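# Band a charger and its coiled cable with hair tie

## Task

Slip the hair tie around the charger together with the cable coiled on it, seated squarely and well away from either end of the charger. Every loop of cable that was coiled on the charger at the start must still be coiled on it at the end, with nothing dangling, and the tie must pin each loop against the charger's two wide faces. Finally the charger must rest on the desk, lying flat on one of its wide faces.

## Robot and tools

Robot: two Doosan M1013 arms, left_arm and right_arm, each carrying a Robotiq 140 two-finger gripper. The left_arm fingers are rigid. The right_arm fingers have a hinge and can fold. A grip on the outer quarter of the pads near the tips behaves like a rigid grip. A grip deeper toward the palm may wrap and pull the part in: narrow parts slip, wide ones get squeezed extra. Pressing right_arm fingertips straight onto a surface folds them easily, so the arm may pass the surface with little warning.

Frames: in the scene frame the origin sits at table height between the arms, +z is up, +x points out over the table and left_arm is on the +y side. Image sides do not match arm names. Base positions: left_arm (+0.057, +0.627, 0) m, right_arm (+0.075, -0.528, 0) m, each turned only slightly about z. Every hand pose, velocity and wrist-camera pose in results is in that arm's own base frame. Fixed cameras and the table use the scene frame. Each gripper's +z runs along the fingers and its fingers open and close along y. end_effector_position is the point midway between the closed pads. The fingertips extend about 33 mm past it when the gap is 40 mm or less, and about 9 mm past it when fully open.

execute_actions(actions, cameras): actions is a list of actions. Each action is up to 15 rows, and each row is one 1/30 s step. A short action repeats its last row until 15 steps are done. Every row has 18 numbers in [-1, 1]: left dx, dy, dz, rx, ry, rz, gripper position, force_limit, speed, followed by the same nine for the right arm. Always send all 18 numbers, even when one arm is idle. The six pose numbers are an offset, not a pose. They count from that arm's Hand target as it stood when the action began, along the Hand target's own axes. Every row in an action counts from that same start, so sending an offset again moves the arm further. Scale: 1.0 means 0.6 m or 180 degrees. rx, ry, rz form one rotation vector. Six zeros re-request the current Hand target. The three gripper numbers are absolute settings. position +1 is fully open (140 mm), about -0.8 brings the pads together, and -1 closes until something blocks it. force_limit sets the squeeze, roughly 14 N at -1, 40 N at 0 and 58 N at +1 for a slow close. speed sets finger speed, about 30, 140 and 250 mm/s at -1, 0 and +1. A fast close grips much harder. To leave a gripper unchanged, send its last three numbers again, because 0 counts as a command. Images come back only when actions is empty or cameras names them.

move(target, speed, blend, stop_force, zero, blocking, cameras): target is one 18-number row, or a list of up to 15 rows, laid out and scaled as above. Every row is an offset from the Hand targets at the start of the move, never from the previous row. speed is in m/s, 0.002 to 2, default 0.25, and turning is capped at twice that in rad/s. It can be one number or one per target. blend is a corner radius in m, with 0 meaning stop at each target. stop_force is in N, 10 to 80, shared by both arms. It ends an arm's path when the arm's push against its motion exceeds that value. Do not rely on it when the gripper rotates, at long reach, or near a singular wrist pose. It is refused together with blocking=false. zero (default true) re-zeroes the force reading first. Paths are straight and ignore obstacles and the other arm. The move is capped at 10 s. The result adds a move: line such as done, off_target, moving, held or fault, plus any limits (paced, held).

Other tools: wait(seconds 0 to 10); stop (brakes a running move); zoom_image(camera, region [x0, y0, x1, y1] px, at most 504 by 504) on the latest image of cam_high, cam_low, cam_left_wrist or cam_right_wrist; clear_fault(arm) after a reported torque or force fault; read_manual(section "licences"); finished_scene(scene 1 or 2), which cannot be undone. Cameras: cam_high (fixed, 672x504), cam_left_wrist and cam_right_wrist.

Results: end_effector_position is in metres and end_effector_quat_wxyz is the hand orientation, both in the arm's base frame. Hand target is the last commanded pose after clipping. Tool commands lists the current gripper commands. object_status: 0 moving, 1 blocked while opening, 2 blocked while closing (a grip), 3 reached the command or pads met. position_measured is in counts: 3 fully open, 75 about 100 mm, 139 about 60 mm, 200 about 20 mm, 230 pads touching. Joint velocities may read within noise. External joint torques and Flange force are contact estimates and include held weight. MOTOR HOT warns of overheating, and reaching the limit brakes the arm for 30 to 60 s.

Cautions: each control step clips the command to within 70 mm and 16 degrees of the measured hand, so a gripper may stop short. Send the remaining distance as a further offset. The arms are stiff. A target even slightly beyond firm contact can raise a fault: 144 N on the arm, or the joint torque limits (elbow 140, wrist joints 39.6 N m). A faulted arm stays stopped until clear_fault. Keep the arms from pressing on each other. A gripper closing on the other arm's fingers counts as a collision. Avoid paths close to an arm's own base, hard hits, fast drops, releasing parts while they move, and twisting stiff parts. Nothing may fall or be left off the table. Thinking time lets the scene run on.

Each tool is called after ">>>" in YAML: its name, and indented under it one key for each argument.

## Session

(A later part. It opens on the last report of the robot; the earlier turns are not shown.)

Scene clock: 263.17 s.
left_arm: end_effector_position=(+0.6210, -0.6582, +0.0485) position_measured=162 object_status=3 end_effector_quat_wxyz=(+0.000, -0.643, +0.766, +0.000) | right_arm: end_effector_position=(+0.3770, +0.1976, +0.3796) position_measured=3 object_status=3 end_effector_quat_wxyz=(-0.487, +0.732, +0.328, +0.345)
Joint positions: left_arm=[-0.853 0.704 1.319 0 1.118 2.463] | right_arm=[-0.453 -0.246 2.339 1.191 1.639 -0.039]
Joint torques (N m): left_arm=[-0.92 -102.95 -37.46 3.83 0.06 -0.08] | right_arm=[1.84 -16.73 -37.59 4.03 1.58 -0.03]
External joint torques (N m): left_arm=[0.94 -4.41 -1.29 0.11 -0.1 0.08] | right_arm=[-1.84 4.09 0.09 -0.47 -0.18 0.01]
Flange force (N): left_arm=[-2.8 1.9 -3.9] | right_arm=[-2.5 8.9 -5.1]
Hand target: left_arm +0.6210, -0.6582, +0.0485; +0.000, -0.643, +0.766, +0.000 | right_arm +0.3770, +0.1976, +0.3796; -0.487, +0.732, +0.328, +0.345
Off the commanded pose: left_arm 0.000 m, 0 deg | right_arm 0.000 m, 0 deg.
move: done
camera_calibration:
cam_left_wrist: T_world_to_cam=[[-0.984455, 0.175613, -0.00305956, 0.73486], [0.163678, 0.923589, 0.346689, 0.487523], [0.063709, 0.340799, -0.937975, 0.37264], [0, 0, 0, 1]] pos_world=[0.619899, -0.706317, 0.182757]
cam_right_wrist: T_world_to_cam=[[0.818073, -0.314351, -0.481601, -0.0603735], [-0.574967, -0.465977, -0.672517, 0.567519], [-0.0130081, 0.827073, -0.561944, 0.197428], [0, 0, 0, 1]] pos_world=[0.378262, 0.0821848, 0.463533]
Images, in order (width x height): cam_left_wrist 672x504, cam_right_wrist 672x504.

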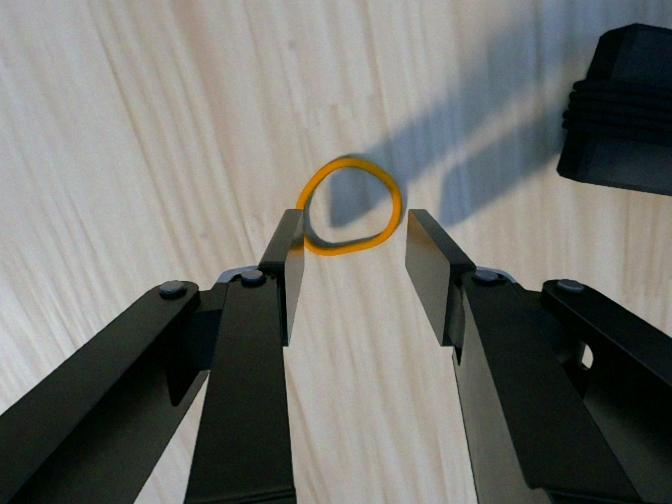

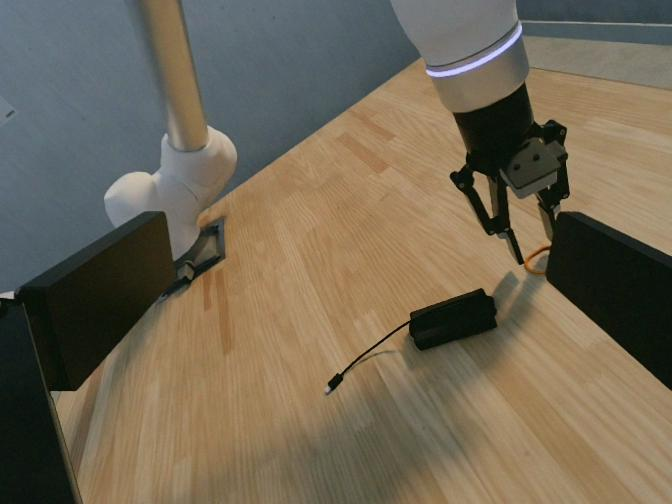

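>>> move:
  target: [-0.673,0.119,-0.417,0,0.5,0,-0.5,0,0,0,0,0,0,0,0,1,1,1]

>>> move:
  target: [0,0,0,0,0,0,-0.5,0,0,-0.046,0.3145,0.611,-0.341,-0.242,0.23,-0.5,0,0]
  cameras: ["all"]

Scene clock: 306.43 s.
left_arm: end_effector_position=(+0.6204, -0.2480, +0.2985) position_measured=192 object_status=3 end_effector_quat_wxyz=(+0.542, +0.454, -0.542, +0.455) | right_arm: end_effector_position=(+0.3770, +0.1976, +0.3796) position_measured=3 object_status=3 end_effector_quat_wxyz=(-0.487, +0.732, +0.328, +0.345)
Joint positions: left_arm=[0.066 0.491 1.88 -1.397 1.738 3.957] | right_arm=[-0.453 -0.246 2.339 1.191 1.639 -0.039]
Joint torques (N m): left_arm=[-1.27 -72.54 -25 -1.18 2.13 -0.08] | right_arm=[1.27 -16.74 -37.45 3.99 1.55 0]
External joint torques (N m): left_arm=[0.95 -3.42 -1.03 -0.22 -0.07 0.08] | right_arm=[-1.11 4.43 0.21 -0.47 -0.15 -0.03]
Flange force (N): left_arm=[4.5 2.1 -0.5] | right_arm=[-2.0 9.8 -3.1]
Hand target: left_arm +0.6204, -0.2480, +0.2985; +0.542, +0.454, -0.542, +0.455 | right_arm +0.3770, +0.1976, +0.3796; -0.487, +0.732, +0.328, +0.345
Off the commanded pose: left_arm 0.000 m, 0 deg | right_arm 0.000 m, 0 deg.
move: done

Scene clock: 309.83 s.
left_arm: end_effector_position=(+0.6204, -0.2480, +0.2985) position_measured=192 object_status=3 end_effector_quat_wxyz=(+0.542, +0.454, -0.542, +0.455) | right_arm: end_effector_position=(+0.5841, +0.4795, +0.1597) position_measured=192 object_status=3 end_effector_quat_wxyz=(+0.000, +1.000, +0.000, -0.001)
Joint positions: left_arm=[0.066 0.491 1.88 -1.397 1.738 3.957] | right_arm=[0.641 0.407 1.587 0.001 1.149 2.212]
Joint torques (N m): left_arm=[-1.13 -72.56 -25.02 -1.17 2.1 -0.07] | right_arm=[1.18 -87.27 -37.87 4.26 0.18 -0.04]
External joint torques (N m): left_arm=[1.26 -3.36 -1.07 -0.22 -0.04 0.07] | right_arm=[-1.26 8.04 -0.3 -0.38 -0.23 0.04]
Flange force (N): left_arm=[4.5 2.1 -1.0] | right_arm=[10.5 -6.5 5.4]
Hand target: left_arm +0.6204, -0.2480, +0.2985; +0.542, +0.454, -0.542, +0.455 | right_arm +0.5841, +0.4796, +0.1597; +0.000, +1.000, +0.000, -0.001
Off the commanded pose: left_arm 0.000 m, 0 deg | right_arm 0.000 m, 0 deg.
move: done
camera_calibration:
cam_left_wrist: T_world_to_cam=[[-0.985319, 0.170694, -0.00300108, 0.662362], [0.0619615, 0.341177, -0.937955, 0.324195], [-0.15908, -0.924371, -0.346745, 0.115352], [0, 0, 0, 1]] pos_world=[0.650901, -0.117041, 0.346066]
cam_right_wrist: T_world_to_cam=[[0.00472051, -0.999979, 0.00449588, 0.479121], [-0.93547, -0.00282714, 0.353394, 0.494637], [-0.353374, -0.00587396, -0.935464, 0.501226], [0, 0, 0, 1]] pos_world=[0.637577, 0.483453, 0.291923]

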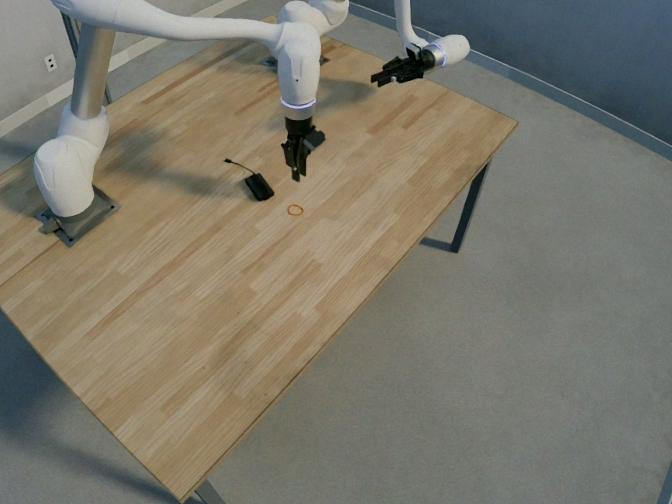

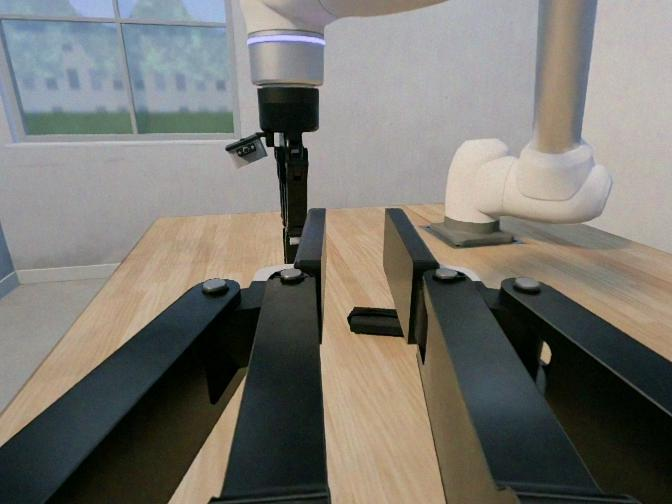

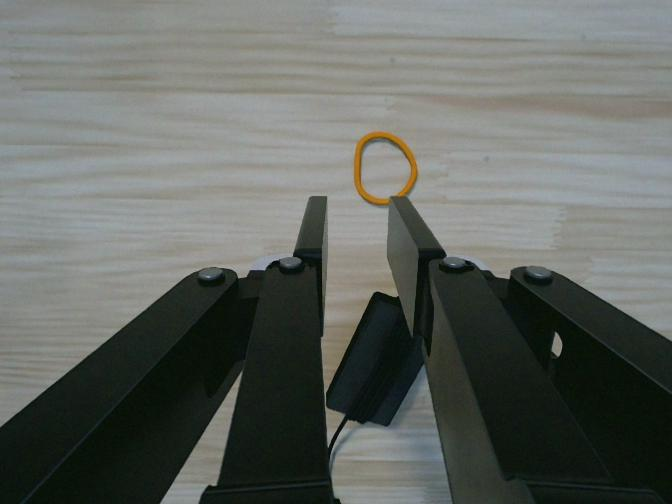

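>>> move:
  target: [0,0,0,0,0,0,-0.5,0,0,0.0122,0.0227,0.16,0,0,0,-0.5,0,0]
  cameras: ["cam_right_wrist"]

>>> zoom_image:
  camera: "cam_right_wrist"
  region: [260, 120, 460, 290]

Scene clock: 321.63 s.
left_arm: end_effector_position=(+0.6204, -0.2480, +0.2985) position_measured=192 object_status=3 end_effector_quat_wxyz=(+0.542, +0.454, -0.542, +0.455) | right_arm: end_effector_position=(+0.5913, +0.4660, +0.0637) position_measured=192 object_status=3 end_effector_quat_wxyz=(+0.000, +1.000, +0.000, -0.001)
Joint positions: left_arm=[0.066 0.491 1.88 -1.397 1.738 3.957] | right_arm=[0.621 0.478 1.674 0.001 0.991 2.191]
Joint torques (N m): left_arm=[-1.03 -72.39 -25.06 -1.15 2.11 -0.12] | right_arm=[1.45 -90.4 -34.4 4.04 0.12 -0.06]
External joint torques (N m): left_arm=[0.58 -3.74 -1.12 -0.26 -0.04 0.12] | right_arm=[-1.42 8.46 -0.41 -0.5 -0.17 0.06]
Flange force (N): left_arm=[4.9 2.2 0.1] | right_arm=[10.7 -6.1 7.5]
Hand target: left_arm +0.6204, -0.2480, +0.2985; +0.542, +0.454, -0.542, +0.455 | right_arm +0.5912, +0.4660, +0.0636; +0.000, +1.000, +0.000, -0.001
Off the commanded pose: left_arm 0.000 m, 0 deg | right_arm 0.000 m, 0 deg.
move: done
camera_calibration:
cam_right_wrist: T_world_to_cam=[[0.00484903, -0.999978, 0.00455436, 0.465824], [-0.935516, -0.00292748, 0.353273, 0.535325], [-0.353252, -0.0059737, -0.935509, 0.413958], [0, 0, 0, 1]] pos_world=[0.644777, 0.469854, 0.196024]
Images, in order (width x height): cam_right_wrist 672x504.

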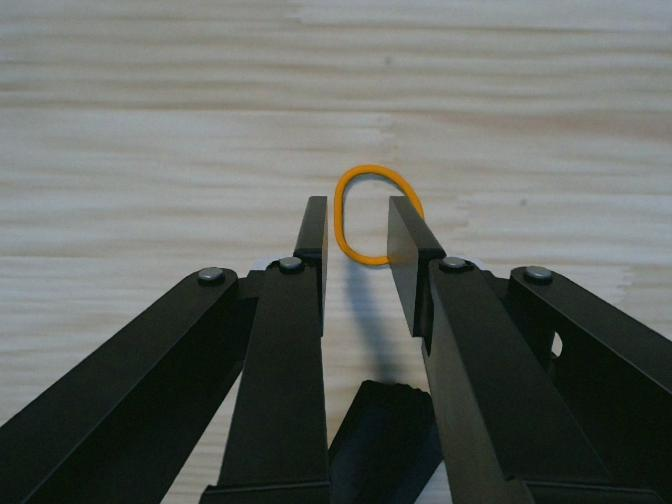

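Scaled by 2.520.

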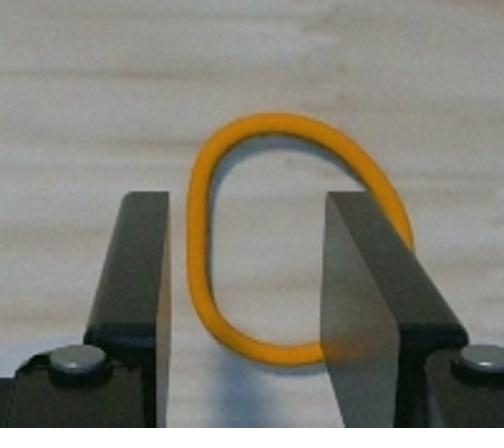

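>>> move:
  target: [0,0,0,0,0,0,-0.5,0,0,0,-0.08,0,0,0,0,-0.8,0,0]

>>> move:
  target: [0,0,0,0,0,0,-0.5,0,0,0,0,0.08,0,0,0,-0.8,0,0]
  stop_force: 10
  speed: 0.008
  cameras: ["cam_right_wrist"]

Scene clock: 334.80 s.
left_arm: end_effector_position=(+0.6204, -0.2480, +0.2985) position_measured=192 object_status=3 end_effector_quat_wxyz=(+0.542, +0.454, -0.542, +0.455) | right_arm: end_effector_position=(+0.5912, +0.5140, +0.0637) position_measured=229 object_status=3 end_effector_quat_wxyz=(+0.000, +1.000, +0.000, -0.001)
Joint positions: left_arm=[0.066 0.491 1.88 -1.397 1.738 3.957] | right_arm=[0.671 0.52 1.606 0.002 1.017 2.241]
Joint torques (N m): left_arm=[-0.81 -72.44 -25.03 -1.15 2.11 -0.09] | right_arm=[1.26 -95.07 -35.61 4.06 0.12 0]
External joint torques (N m): left_arm=[1.01 -3.63 -1.05 -0.23 -0.04 0.08] | right_arm=[-1.01 8.7 0.32 -0.46 -0.16 0]
Flange force (N): left_arm=[4.8 2.4 -0.6] | right_arm=[9.2 -6.3 7.9]
Hand target: left_arm +0.6204, -0.2480, +0.2985; +0.542, +0.454, -0.542, +0.455 | right_arm +0.5913, +0.5140, +0.0637; +0.000, +1.000, +0.000, -0.001
Off the commanded pose: left_arm 0.000 m, 0 deg | right_arm 0.000 m, 0 deg.
move: done

Scene clock: 339.27 s.
left_arm: end_effector_position=(+0.6204, -0.2480, +0.2985) position_measured=192 object_status=3 end_effector_quat_wxyz=(+0.542, +0.454, -0.542, +0.455) | right_arm: end_effector_position=(+0.5912, +0.5140, +0.0327) position_measured=229 object_status=3 end_effector_quat_wxyz=(+0.000, +1.000, +0.000, -0.001)
Joint positions: left_arm=[0.066 0.491 1.88 -1.397 1.738 3.957] | right_arm=[0.671 0.547 1.627 0.002 0.969 2.241]
Joint torques (N m): left_arm=[-1.05 -72.79 -25.13 -1.14 2.14 -0.1] | right_arm=[1.91 -75.45 -27.43 4.15 -2.5 0.03]
External joint torques (N m): left_arm=[0.53 -3.26 -1.08 -0.29 -0.07 0.1] | right_arm=[-2.37 -12.06 -6.87 -0.66 2.46 -0.03]
Flange force (N): left_arm=[4.3 1.7 0.1] | right_arm=[3.2 1.2 -19.0]
Hand target: left_arm +0.6204, -0.2480, +0.2985; +0.542, +0.454, -0.542, +0.455 | right_arm +0.5912, +0.5140, +0.0327; +0.000, +1.000, +0.000, -0.001 (not the last commanded pose)
Off the commanded pose: left_arm 0.000 m, 0 deg | right_arm 0.017 m, 0 deg.
move: contact (right_arm)
camera_calibration:
cam_right_wrist: T_world_to_cam=[[0.00481327, -0.999978, 0.00446097, 0.514103], [-0.935516, -0.00292701, 0.353273, 0.546417], [-0.353252, -0.00587371, -0.93551, 0.385192], [0, 0, 0, 1]] pos_world=[0.644777, 0.517954, 0.165023]
Images, in order (width x height): cam_right_wrist 672x504.

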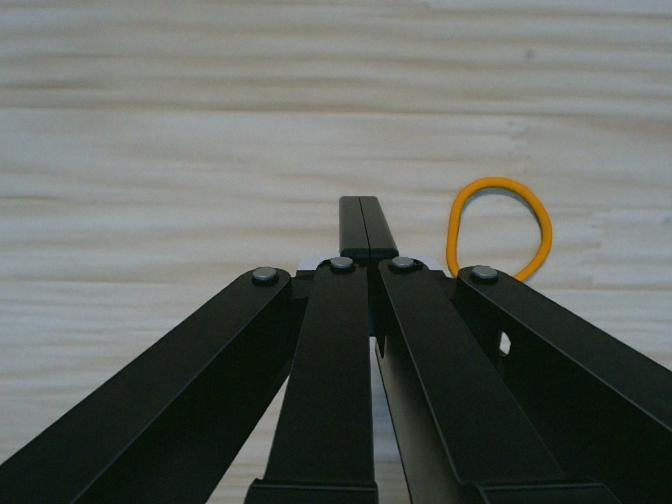

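>>> move:
  target: [0,0,0,0,0,0,-0.5,0,0,0,0,-0.05,0,0,0,-0.8,0,0]

>>> move:
  target: [0,0,0,0,0,0,-0.5,0,0,0,0.065,0,0,0,0,-0.5,0,0]

>>> move:
  target: [0,0,0,0,0,0,-0.5,0,0,0,0,0.0467,0,0,0,-0.5,0,0]
  speed: 0.05
  cameras: ["cam_right_wrist"]

>>> zoom_image:
  camera: "cam_right_wrist"
  region: [260, 120, 460, 290]

Scene clock: 349.97 s.
left_arm: end_effector_position=(+0.6204, -0.2480, +0.2985) position_measured=192 object_status=3 end_effector_quat_wxyz=(+0.542, +0.454, -0.542, +0.455) | right_arm: end_effector_position=(+0.5912, +0.5140, +0.0627) position_measured=229 object_status=3 end_effector_quat_wxyz=(+0.000, +1.000, +0.000, -0.001)
Joint positions: left_arm=[0.066 0.491 1.88 -1.397 1.738 3.957] | right_arm=[0.671 0.52 1.607 0.002 1.015 2.241]
Joint torques (N m): left_arm=[-1.29 -72.42 -25.04 -1.13 2.1 -0.1] | right_arm=[1.45 -94.86 -35.58 4.03 0.13 0.08]
External joint torques (N m): left_arm=[0.8 -3.53 -1.05 -0.27 -0.04 0.1] | right_arm=[-0.96 8.64 0.35 -0.43 -0.16 -0.08]
Flange force (N): left_arm=[4.6 2.2 -0.2] | right_arm=[9.1 -6.1 7.9]
Hand target: left_arm +0.6204, -0.2480, +0.2985; +0.542, +0.454, -0.542, +0.455 | right_arm +0.5913, +0.5140, +0.0627; +0.000, +1.000, +0.000, -0.001
Off the commanded pose: left_arm 0.000 m, 0 deg | right_arm 0.000 m, 0 deg.
move: done

Scene clock: 350.67 s.
left_arm: end_effector_position=(+0.6204, -0.2480, +0.2985) position_measured=192 object_status=3 end_effector_quat_wxyz=(+0.542, +0.454, -0.542, +0.455) | right_arm: end_effector_position=(+0.5913, +0.4750, +0.0627) position_measured=192 object_status=3 end_effector_quat_wxyz=(+0.000, +1.000, +0.000, -0.001)
Joint positions: left_arm=[0.066 0.491 1.88 -1.397 1.738 3.957] | right_arm=[0.631 0.486 1.662 0.002 0.994 2.201]
Joint torques (N m): left_arm=[-1.03 -72.5 -25.03 -1.13 2.12 -0.07] | right_arm=[1.31 -91.63 -34.97 4.02 0.19 0.07]
External joint torques (N m): left_arm=[1.11 -3.57 -0.97 -0.26 -0.06 0.07] | right_arm=[-1.61 8.8 0 -0.47 -0.23 -0.07]
Flange force (N): left_arm=[4.7 2.5 -0.6] | right_arm=[10.5 -5.6 8.1]
Hand target: left_arm +0.6204, -0.2480, +0.2985; +0.542, +0.454, -0.542, +0.455 | right_arm +0.5913, +0.4750, +0.0627; +0.000, +1.000, +0.000, -0.001
Off the commanded pose: left_arm 0.000 m, 0 deg | right_arm 0.000 m, 0 deg.
move: done

Scene clock: 351.50 s.
left_arm: end_effector_position=(+0.6204, -0.2480, +0.2985) position_measured=192 object_status=3 end_effector_quat_wxyz=(+0.542, +0.454, -0.542, +0.455) | right_arm: end_effector_position=(+0.5913, +0.4750, +0.0347) position_measured=192 object_status=3 end_effector_quat_wxyz=(+0.000, +1.000, +0.000, -0.001)
Joint positions: left_arm=[0.066 0.491 1.88 -1.397 1.738 3.957] | right_arm=[0.631 0.512 1.681 0.002 0.95 2.201]
Joint torques (N m): left_arm=[-0.99 -72.4 -24.98 -1.16 2.12 -0.09] | right_arm=[1.91 -92.76 -33.97 3.99 0.21 0.08]
External joint torques (N m): left_arm=[1.02 -3.81 -1.21 -0.24 -0.05 0.09] | right_arm=[-2.08 8.95 0.17 -0.55 -0.26 -0.08]
Flange force (N): left_arm=[5.1 2.3 -0.6] | right_arm=[10.4 -4.7 9.0]
Hand target: left_arm +0.6204, -0.2480, +0.2985; +0.542, +0.454, -0.542, +0.455 | right_arm +0.5912, +0.4750, +0.0347; +0.000, +1.000, +0.000, -0.001
Off the commanded pose: left_arm 0.000 m, 0 deg | right_arm 0.000 m, 0 deg.
move: done
camera_calibration:
cam_right_wrist: T_world_to_cam=[[0.00475565, -0.999978, 0.00459011, 0.47501], [-0.935516, -0.00282748, 0.353273, 0.545583], [-0.353253, -0.00597417, -0.935509, 0.386789], [0, 0, 0, 1]] pos_world=[0.644777, 0.478853, 0.166924]
Images, in order (width x height): cam_right_wrist 672x504.

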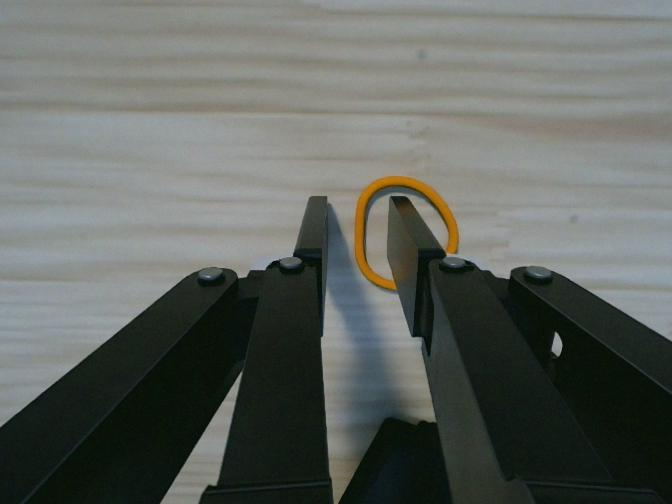

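Scaled by 2.520.

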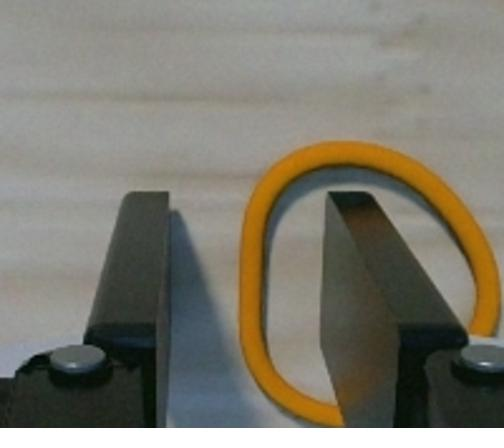

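>>> move:
  target: [0,0,0,0,0,0,-0.5,0,0,0,0,0,0,0,0,-1,-0.1,-1]

>>> move:
  target: [0,0,0,0,0,0,-0.8,0,0,0,0,-0.25,0,0,0,-1,-0.1,-1]
  speed: 0.1
  cameras: ["all"]

>>> zoom_image:
  camera: "cam_right_wrist"
  region: [260, 120, 460, 290]

>>> zoom_image:
  camera: "cam_left_wrist"
  region: [220, 100, 380, 260]

Scene clock: 359.37 s.
left_arm: end_effector_position=(+0.6204, -0.2480, +0.2985) position_measured=192 object_status=3 end_effector_quat_wxyz=(+0.542, +0.454, -0.542, +0.455) | right_arm: end_effector_position=(+0.5912, +0.4750, +0.0347) position_measured=226 object_status=2 end_effector_quat_wxyz=(+0.000, +1.000, +0.000, -0.001)
Joint positions: left_arm=[0.066 0.491 1.88 -1.397 1.738 3.957] | right_arm=[0.631 0.512 1.681 0.002 0.95 2.201]
Joint torques (N m): left_arm=[-1.16 -72.67 -25.05 -1.16 2.13 -0.09] | right_arm=[1.49 -91.87 -33.47 3.97 0.16 0.01]
External joint torques (N m): left_arm=[1.38 -3.41 -1.06 -0.22 -0.07 0.09] | right_arm=[-1.16 7.96 -0.31 -0.52 -0.21 -0.01]
Flange force (N): left_arm=[4.5 2.2 -1.1] | right_arm=[9.5 -5.6 7.6]
Hand target: left_arm +0.6204, -0.2480, +0.2985; +0.542, +0.454, -0.542, +0.455 | right_arm +0.5912, +0.4750, +0.0347; +0.000, +1.000, +0.000, -0.001
Off the commanded pose: left_arm 0.000 m, 0 deg | right_arm 0.000 m, 0 deg.
move: done

Scene clock: 361.17 s.
left_arm: end_effector_position=(+0.6204, -0.2480, +0.2985) position_measured=229 object_status=3 end_effector_quat_wxyz=(+0.542, +0.454, -0.542, +0.455) | right_arm: end_effector_position=(+0.5914, +0.4749, +0.1847) position_measured=226 object_status=2 end_effector_quat_wxyz=(+0.000, +1.000, +0.000, -0.001)
Joint positions: left_arm=[0.066 0.491 1.88 -1.397 1.738 3.957] | right_arm=[0.63 0.396 1.555 0.001 1.192 2.201]
Joint torques (N m): left_arm=[-0.88 -72.35 -25.03 -1.18 2.16 -0.11] | right_arm=[1.83 -86.05 -38.7 4.41 0.13 0.02]
External joint torques (N m): left_arm=[1.22 -3.61 -1.02 -0.19 -0.09 0.11] | right_arm=[-1.5 8.06 0.16 -0.47 -0.17 -0.02]
Flange force (N): left_arm=[4.7 2.5 -0.8] | right_arm=[10.3 -5.6 5.3]
Hand target: left_arm +0.6204, -0.2480, +0.2985; +0.542, +0.454, -0.542, +0.455 | right_arm +0.5915, +0.4749, +0.1847; +0.000, +1.000, +0.000, -0.001
Off the commanded pose: left_arm 0.000 m, 0 deg | right_arm 0.000 m, 0 deg.
move: done
camera_calibration:
cam_left_wrist: T_world_to_cam=[[-0.985319, 0.170694, -0.00300108, 0.662362], [0.0619615, 0.341177, -0.937955, 0.324195], [-0.15908, -0.924371, -0.346745, 0.115352], [0, 0, 0, 1]] pos_world=[0.650901, -0.117041, 0.346066]
cam_right_wrist: T_world_to_cam=[[0.00471989, -0.999979, 0.00449673, 0.474374], [-0.935516, -0.00282702, 0.353273, 0.492779], [-0.353253, -0.00587417, -0.935509, 0.527138], [0, 0, 0, 1]] pos_world=[0.644977, 0.478853, 0.316924]

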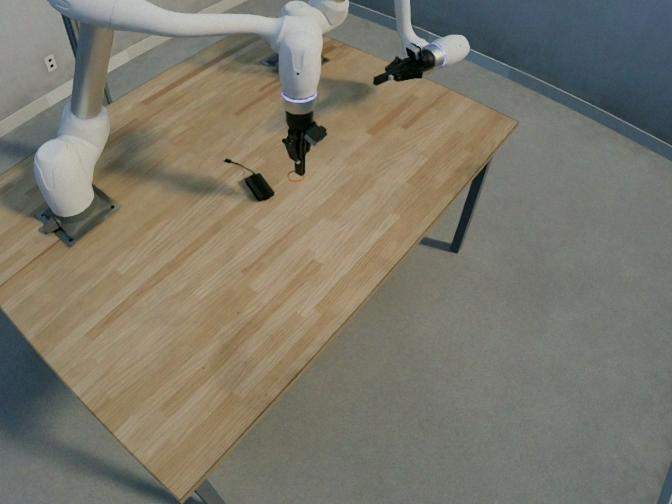

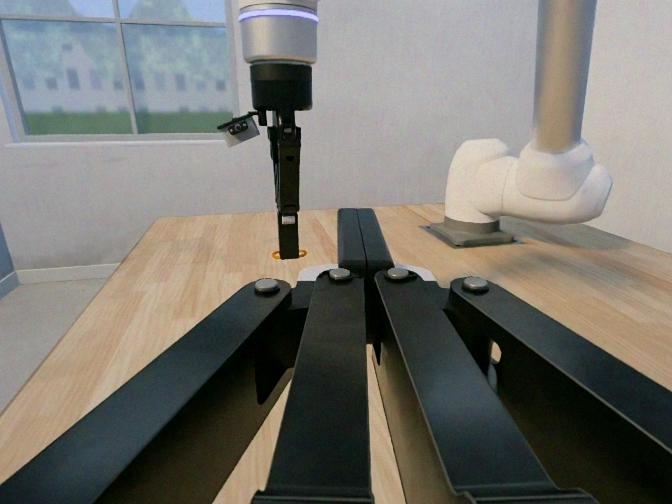

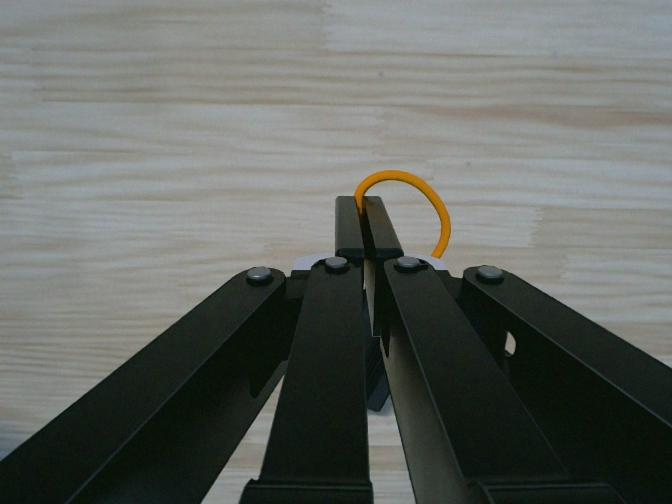

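Scaled by 2.520.

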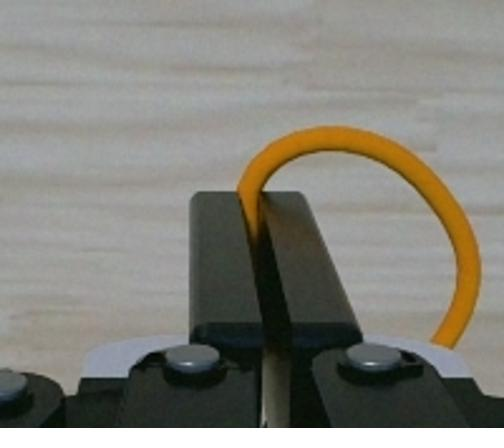

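Scaled by 3.150.

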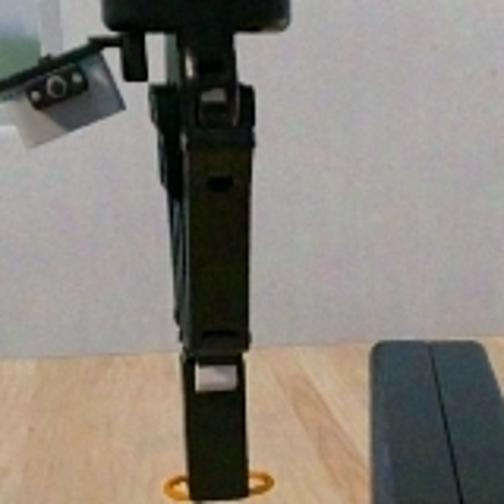

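>>> move:
  target: [0,0,0,0,0,0,-0.8,0,0,-0.067,0,-0.19,0.5,0,0,-1,-0.1,-1]
  speed: 0.2
  cameras: ["all"]

>>> zoom_image:
  camera: "cam_left_wrist"
  region: [220, 60, 440, 280]

Scene clock: 379.53 s.
left_arm: end_effector_position=(+0.6204, -0.2480, +0.2985) position_measured=229 object_status=3 end_effector_quat_wxyz=(+0.542, +0.454, -0.542, +0.455) | right_arm: end_effector_position=(+0.5515, +0.4749, +0.2987) position_measured=226 object_status=2 end_effector_quat_wxyz=(+0.707, -0.707, +0.001, +0.000)
Joint positions: left_arm=[0.066 0.491 1.88 -1.397 1.738 3.957] | right_arm=[0.192 0.357 2.104 1.722 1.451 0.672]
Joint torques (N m): left_arm=[-0.86 -72.66 -25.02 -1.15 2.15 -0.09] | right_arm=[2.08 -73.42 -30.18 1.82 2.43 0.04]
External joint torques (N m): left_arm=[1.05 -3.51 -1.12 -0.23 -0.08 0.09] | right_arm=[-2.06 7.65 0.15 -0.53 -0.28 -0.09]
Flange force (N): left_arm=[4.6 2.1 -0.6] | right_arm=[9.3 11.2 -1.8]
Hand target: left_arm +0.6204, -0.2480, +0.2985; +0.542, +0.454, -0.542, +0.455 | right_arm +0.5514, +0.4749, +0.2987; +0.707, -0.707, +0.001, +0.000
Off the commanded pose: left_arm 0.000 m, 0 deg | right_arm 0.000 m, 0 deg.
move: done
camera_calibration:
cam_left_wrist: T_world_to_cam=[[-0.985319, 0.170694, -0.00300108, 0.662362], [0.0619615, 0.341177, -0.937955, 0.324195], [-0.15908, -0.924371, -0.346745, 0.115352], [0, 0, 0, 1]] pos_world=[0.650901, -0.117041, 0.346066]
cam_right_wrist: T_world_to_cam=[[0.00363342, -0.00448825, -0.999983, 0.301886], [-0.936263, -0.351294, -0.00182518, 0.686994], [-0.35128, 0.936254, -0.00547859, -0.106574], [0, 0, 0, 1]] pos_world=[0.604673, 0.342472, 0.302551]

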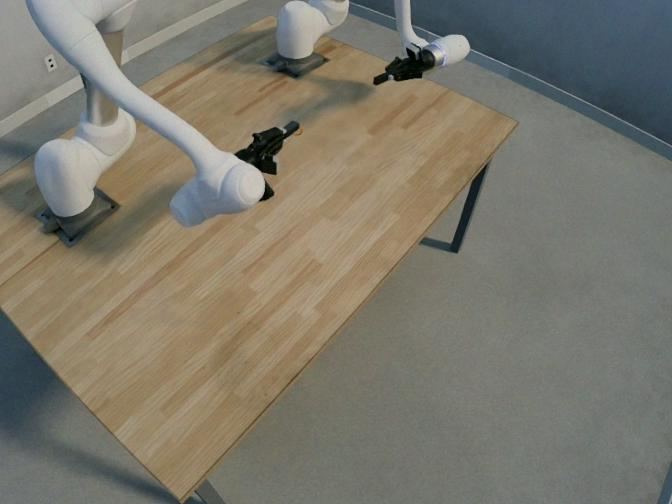

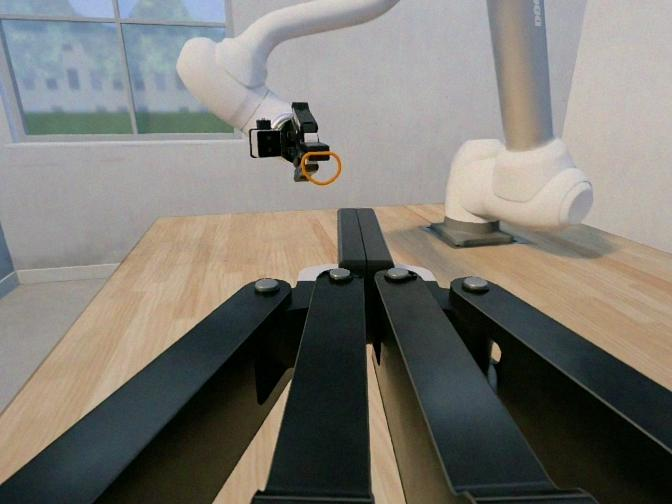

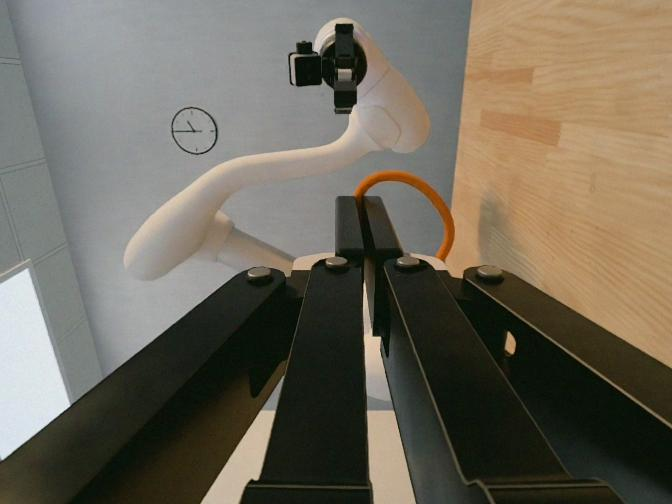

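Scaled by 2.291.

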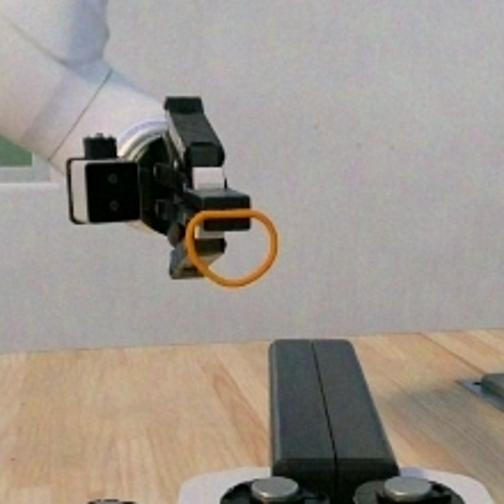

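>>> move:
  target: [-0.0475,-0.0185,0.469,0.073,0,0,-0.8,0,0,0,0,0,0,0,0,-1,-0.1,-1]
  speed: 0.2
  cameras: ["all"]

>>> zoom_image:
  camera: "cam_left_wrist"
  region: [260, 120, 460, 290]

>>> zoom_image:
  camera: "cam_right_wrist"
  region: [260, 60, 480, 290]

Scene clock: 399.73 s.
left_arm: end_effector_position=(+0.5826, -0.5270, +0.2701) position_measured=229 object_status=3 end_effector_quat_wxyz=(+0.486, +0.513, -0.486, +0.514) | right_arm: end_effector_position=(+0.5514, +0.4749, +0.2987) position_measured=226 object_status=2 end_effector_quat_wxyz=(+0.707, -0.707, +0.001, +0.000)
Joint positions: left_arm=[-0.391 0.431 2.063 -1.935 1.308 4.114] | right_arm=[0.192 0.357 2.104 1.722 1.451 0.672]
Joint torques (N m): left_arm=[-0.59 -64.77 -22.73 -2.17 2.43 -0.09] | right_arm=[1.83 -72.9 -30.25 1.79 2.43 0.02]
External joint torques (N m): left_arm=[0.19 -3.38 -1.09 -0.33 -0.07 0.09] | right_arm=[-1.76 6.87 0.17 -0.5 -0.27 -0.06]
Flange force (N): left_arm=[5.1 1.7 -0.4] | right_arm=[8.2 10.0 -1.5]
Hand target: left_arm +0.5827, -0.5271, +0.2701; +0.486, +0.513, -0.486, +0.514 | right_arm +0.5514, +0.4749, +0.2987; +0.707, -0.707, +0.001, +0.000
Off the commanded pose: left_arm 0.000 m, 0 deg | right_arm 0.000 m, 0 deg.
move: done
camera_calibration:
cam_left_wrist: T_world_to_cam=[[-0.998323, -0.0578123, -0.00286309, 0.559745], [-0.0173602, 0.346235, -0.937987, 0.444076], [0.0552185, -0.936365, -0.346658, -0.289548], [0, 0, 0, 1]] pos_world=[0.582504, -0.392518, 0.317766]
cam_right_wrist: T_world_to_cam=[[0.00363392, -0.00448804, -0.999983, 0.301886], [-0.93623, -0.351382, -0.00182521, 0.687039], [-0.351368, 0.936221, -0.00547873, -0.106604], [0, 0, 0, 1]] pos_world=[0.604673, 0.342572, 0.302551]

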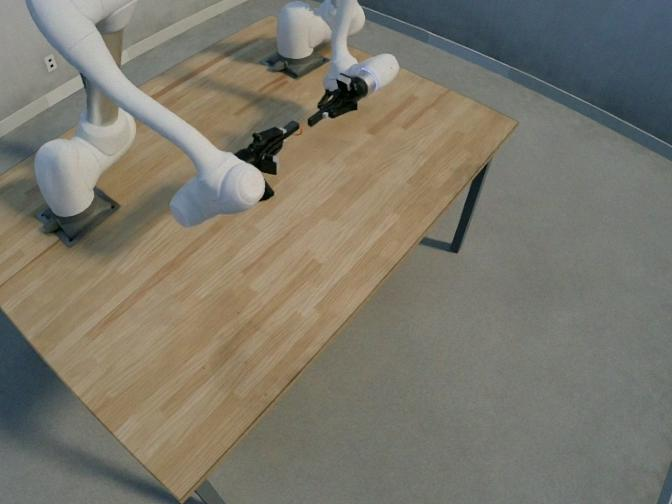

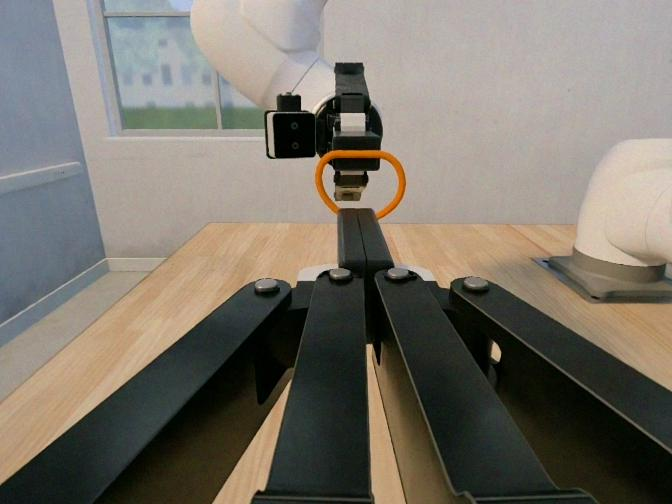

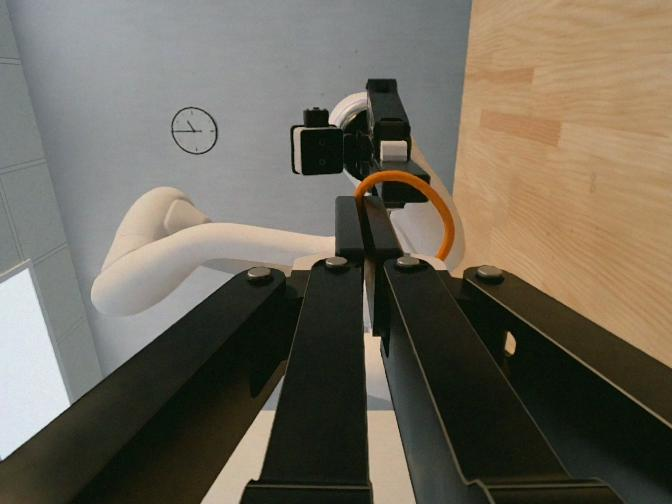

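Scaled by 2.520.

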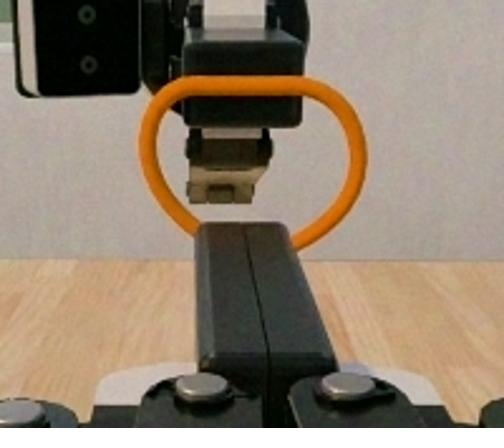

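Scaled by 2.191.

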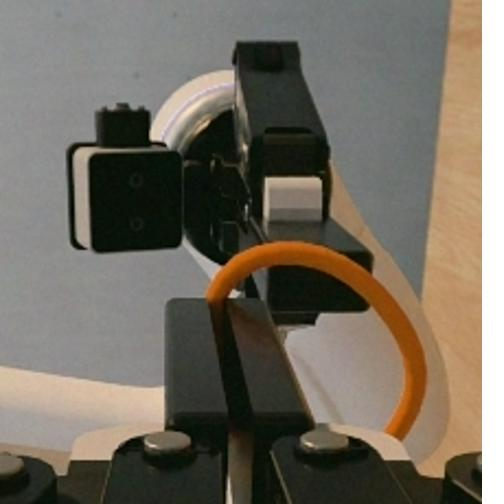

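>>> move:
  target: [0.005,0,0,0,0,0,-0.8,0,0,0,0,0,0,0,0,-1,-0.1,-1]

>>> move:
  target: [0,0,0.13,0,0,0,-0.8,0,0,0,0,0,0,0,0,-1,-0.1,-1]
  speed: 0.03
  stop_force: 12
  cameras: ["all"]

>>> zoom_image:
  camera: "cam_left_wrist"
  region: [260, 120, 460, 290]

>>> zoom_image:
  camera: "cam_right_wrist"
  region: [260, 60, 480, 290]

Scene clock: 416.33 s.
left_arm: end_effector_position=(+0.5827, -0.5271, +0.2731) position_measured=229 object_status=3 end_effector_quat_wxyz=(+0.486, +0.513, -0.486, +0.514) | right_arm: end_effector_position=(+0.5514, +0.4749, +0.2987) position_measured=226 object_status=2 end_effector_quat_wxyz=(+0.707, -0.707, +0.001, +0.000)
Joint positions: left_arm=[-0.391 0.427 2.062 -1.934 1.306 4.109] | right_arm=[0.192 0.357 2.104 1.722 1.451 0.672]
Joint torques (N m): left_arm=[-1.04 -64.41 -22.93 -2.21 2.39 -0.08] | right_arm=[1.86 -73.11 -30.14 1.82 2.32 -0.08]
External joint torques (N m): left_arm=[1.1 -3.63 -1.17 -0.3 -0.05 0.08] | right_arm=[-1.78 7.05 0.15 -0.53 -0.16 0.03]
Flange force (N): left_arm=[5.5 1.1 -1.9] | right_arm=[8.6 10.1 -1.6]
Hand target: left_arm +0.5827, -0.5271, +0.2731; +0.486, +0.513, -0.486, +0.514 | right_arm +0.5514, +0.4749, +0.2987; +0.707, -0.707, +0.001, +0.000
Off the commanded pose: left_arm 0.000 m, 0 deg | right_arm 0.000 m, 0 deg.
move: done

Scene clock: 419.57 s.
left_arm: end_effector_position=(+0.5870, -0.6050, +0.2731) position_measured=229 object_status=3 end_effector_quat_wxyz=(+0.486, +0.513, -0.486, +0.514) | right_arm: end_effector_position=(+0.5514, +0.4749, +0.2987) position_measured=226 object_status=2 end_effector_quat_wxyz=(+0.707, -0.707, +0.001, +0.000)
Joint positions: left_arm=[-0.502 0.464 1.996 -2.022 1.231 4.11] | right_arm=[0.192 0.357 2.104 1.722 1.451 0.672]
Joint torques (N m): left_arm=[-1.02 -69.35 -24.42 -2.39 2.35 -0.1] | right_arm=[1.88 -73.05 -30.15 1.85 2.35 0.08]
External joint torques (N m): left_arm=[0.76 -3.31 -1 -0.34 -0.02 0.09] | right_arm=[-1.96 7.2 0.19 -0.55 -0.2 -0.12]
Flange force (N): left_arm=[4.6 1.3 -1.5] | right_arm=[8.6 10.6 -1.9]
Hand target: left_arm +0.5870, -0.6050, +0.2731; +0.486, +0.513, -0.486, +0.514 | right_arm +0.5514, +0.4749, +0.2987; +0.707, -0.707, +0.001, +0.000
Off the commanded pose: left_arm 0.000 m, 0 deg | right_arm 0.000 m, 0 deg.
move: done
camera_calibration:
cam_left_wrist: T_world_to_cam=[[-0.998325, -0.0577782, -0.00295695, 0.559584], [-0.0172605, 0.34624, -0.937987, 0.473915], [0.055219, -0.936365, -0.346658, -0.361783], [0, 0, 0, 1]] pos_world=[0.586804, -0.470517, 0.320765]
cam_right_wrist: T_world_to_cam=[[0.00363392, -0.00448804, -0.999983, 0.301886], [-0.93623, -0.351382, -0.00182521, 0.687039], [-0.351368, 0.936221, -0.00547873, -0.106604], [0, 0, 0, 1]] pos_world=[0.604673, 0.342572, 0.302551]

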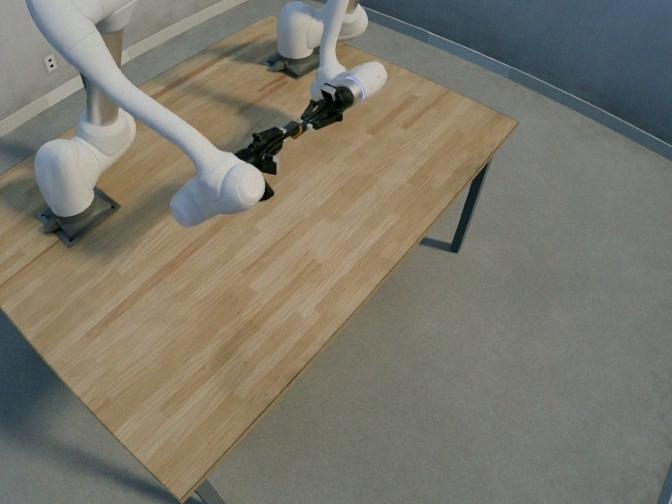

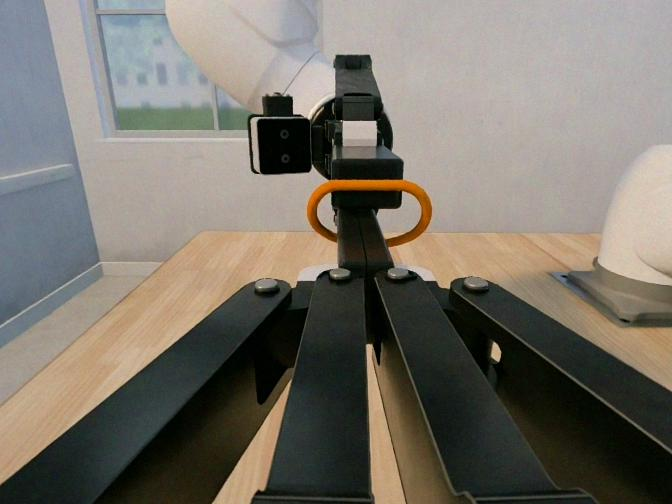

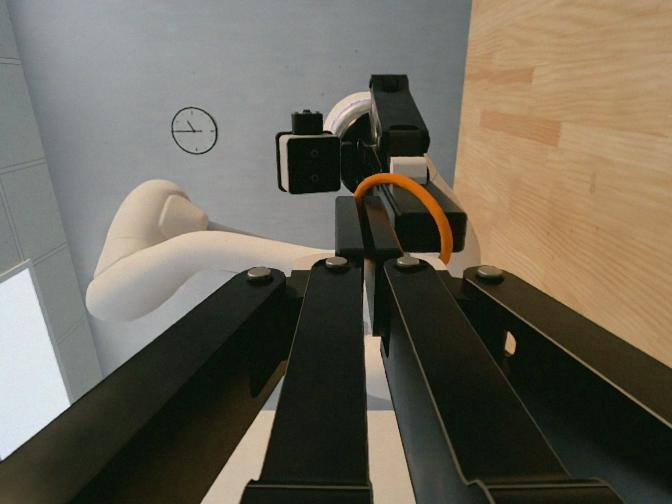

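Scaled by 2.520.

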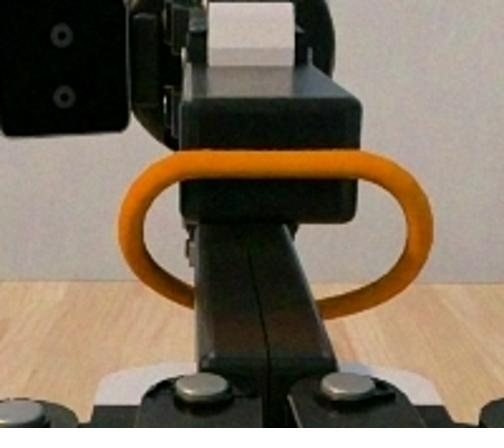

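Scaled by 2.191.

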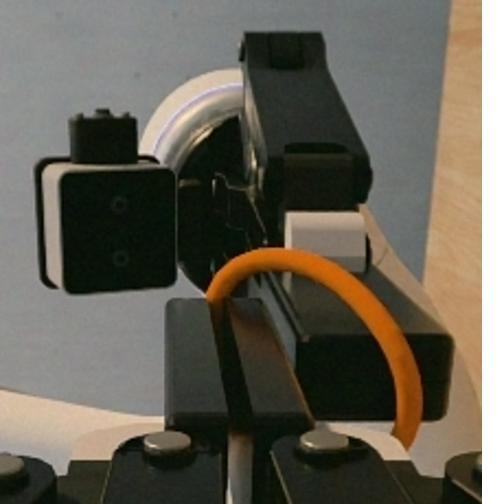

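>>> move:
  target: [0,0,0.013,0,0,0,-0.8,0,0,0,0,0,0,0,0,-1,-0.1,-1]
  speed: 0.03

>>> move:
  target: [0,0,0,0,0,0,-0.26,0,-1,0,0,0,0,0,0,-1,-0.1,-1]
  cameras: ["cam_left_wrist","cam_right_wrist"]

>>> zoom_image:
  camera: "cam_left_wrist"
  region: [260, 120, 460, 290]

>>> zoom_image:
  camera: "cam_right_wrist"
  region: [260, 60, 480, 290]

Scene clock: 429.07 s.
left_arm: end_effector_position=(+0.5874, -0.6127, +0.2732) position_measured=229 object_status=3 end_effector_quat_wxyz=(+0.486, +0.513, -0.486, +0.514) | right_arm: end_effector_position=(+0.5514, +0.4749, +0.2987) position_measured=226 object_status=2 end_effector_quat_wxyz=(+0.707, -0.707, +0.001, +0.000)
Joint positions: left_arm=[-0.513 0.468 1.988 -2.03 1.224 4.11] | right_arm=[0.192 0.357 2.104 1.722 1.451 0.672]
Joint torques (N m): left_arm=[-0.96 -70.01 -24.56 -2.4 2.35 -0.12] | right_arm=[1.42 -73.16 -30.23 1.8 2.46 0.05]
External joint torques (N m): left_arm=[1.08 -3.44 -1.09 -0.34 -0.01 0.12] | right_arm=[-1.27 7.32 0.29 -0.53 -0.3 -0.1]
Flange force (N): left_arm=[4.7 1.0 -1.9] | right_arm=[8.4 10.8 -0.6]
Hand target: left_arm +0.5874, -0.6127, +0.2732; +0.486, +0.513, -0.486, +0.514 | right_arm +0.5514, +0.4749, +0.2987; +0.707, -0.707, +0.001, +0.000
Off the commanded pose: left_arm 0.000 m, 0 deg | right_arm 0.000 m, 0 deg.
move: done

Scene clock: 430.70 s.
left_arm: end_effector_position=(+0.5874, -0.6127, +0.2732) position_measured=162 object_status=0 end_effector_quat_wxyz=(+0.486, +0.513, -0.486, +0.514) | right_arm: end_effector_position=(+0.5514, +0.4749, +0.2987) position_measured=226 object_status=2 end_effector_quat_wxyz=(+0.707, -0.707, +0.001, +0.000)
Joint positions: left_arm=[-0.513 0.468 1.988 -2.03 1.224 4.11] | right_arm=[0.192 0.357 2.104 1.722 1.451 0.672]
Joint torques (N m): left_arm=[-0.85 -69.71 -24.73 -2.5 2.22 -0.12] | right_arm=[2.17 -73.94 -30.18 1.74 2.55 -0.04]
External joint torques (N m): left_arm=[1.07 -3.71 -0.81 -0.23 0.1 0.12] | right_arm=[-2.3 8.37 0.35 -0.44 -0.41 -0.01]
Flange force (N): left_arm=[5.0 1.6 -2.5] | right_arm=[9.8 12.1 -1.8]
Hand target: left_arm +0.5874, -0.6127, +0.2732; +0.486, +0.513, -0.486, +0.514 | right_arm +0.5514, +0.4749, +0.2987; +0.707, -0.707, +0.001, +0.000
Off the commanded pose: left_arm 0.000 m, 0 deg | right_arm 0.000 m, 0 deg.
move: done
camera_calibration:
cam_left_wrist: T_world_to_cam=[[-0.998329, -0.0577185, -0.00282903, 0.559628], [-0.0173597, 0.346237, -0.937987, 0.476646], [0.0551187, -0.93637, -0.34666, -0.368963], [0, 0, 0, 1]] pos_world=[0.587304, -0.478217, 0.320766]
cam_right_wrist: T_world_to_cam=[[0.00363392, -0.00448804, -0.999983, 0.301886], [-0.93623, -0.351382, -0.00182521, 0.687039], [-0.351368, 0.936221, -0.00547873, -0.106604], [0, 0, 0, 1]] pos_world=[0.604673, 0.342572, 0.302551]
Images, in order (width x height): cam_left_wrist 672x504, cam_right_wrist 672x504.

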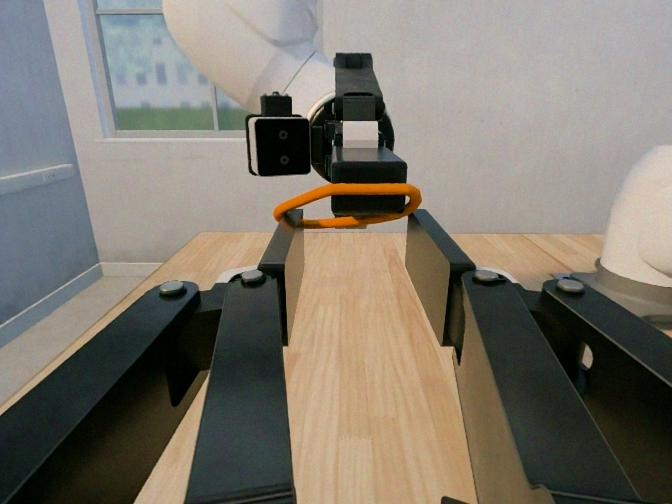

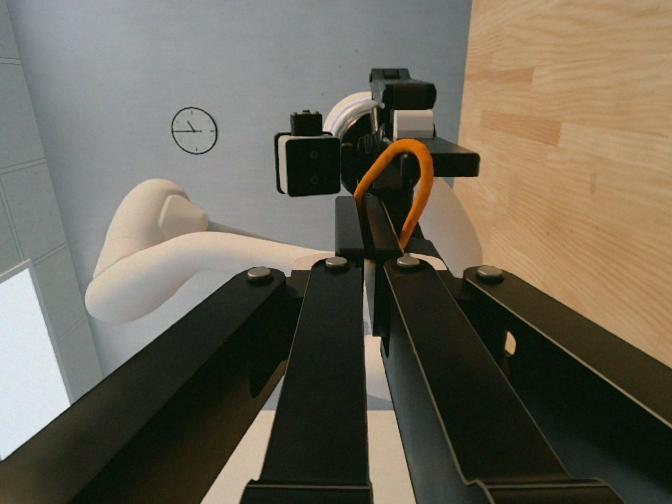

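Scaled by 2.520.

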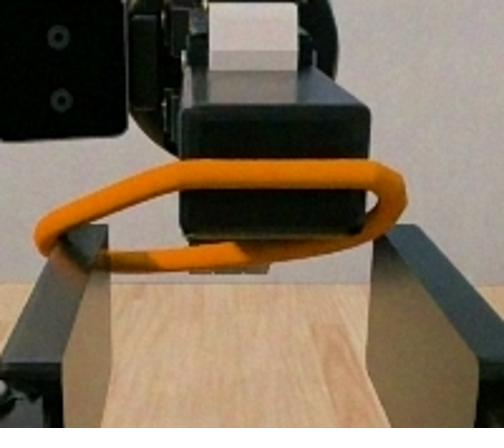

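Scaled by 2.191.

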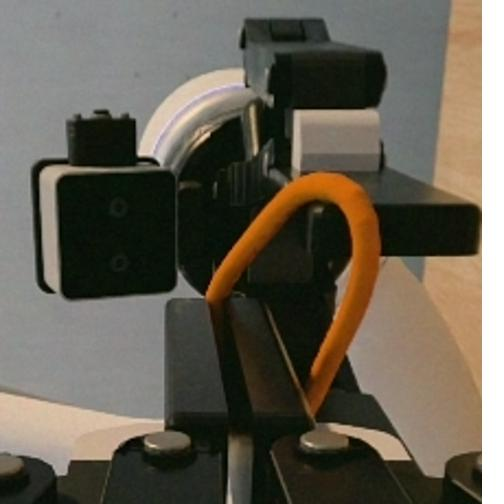

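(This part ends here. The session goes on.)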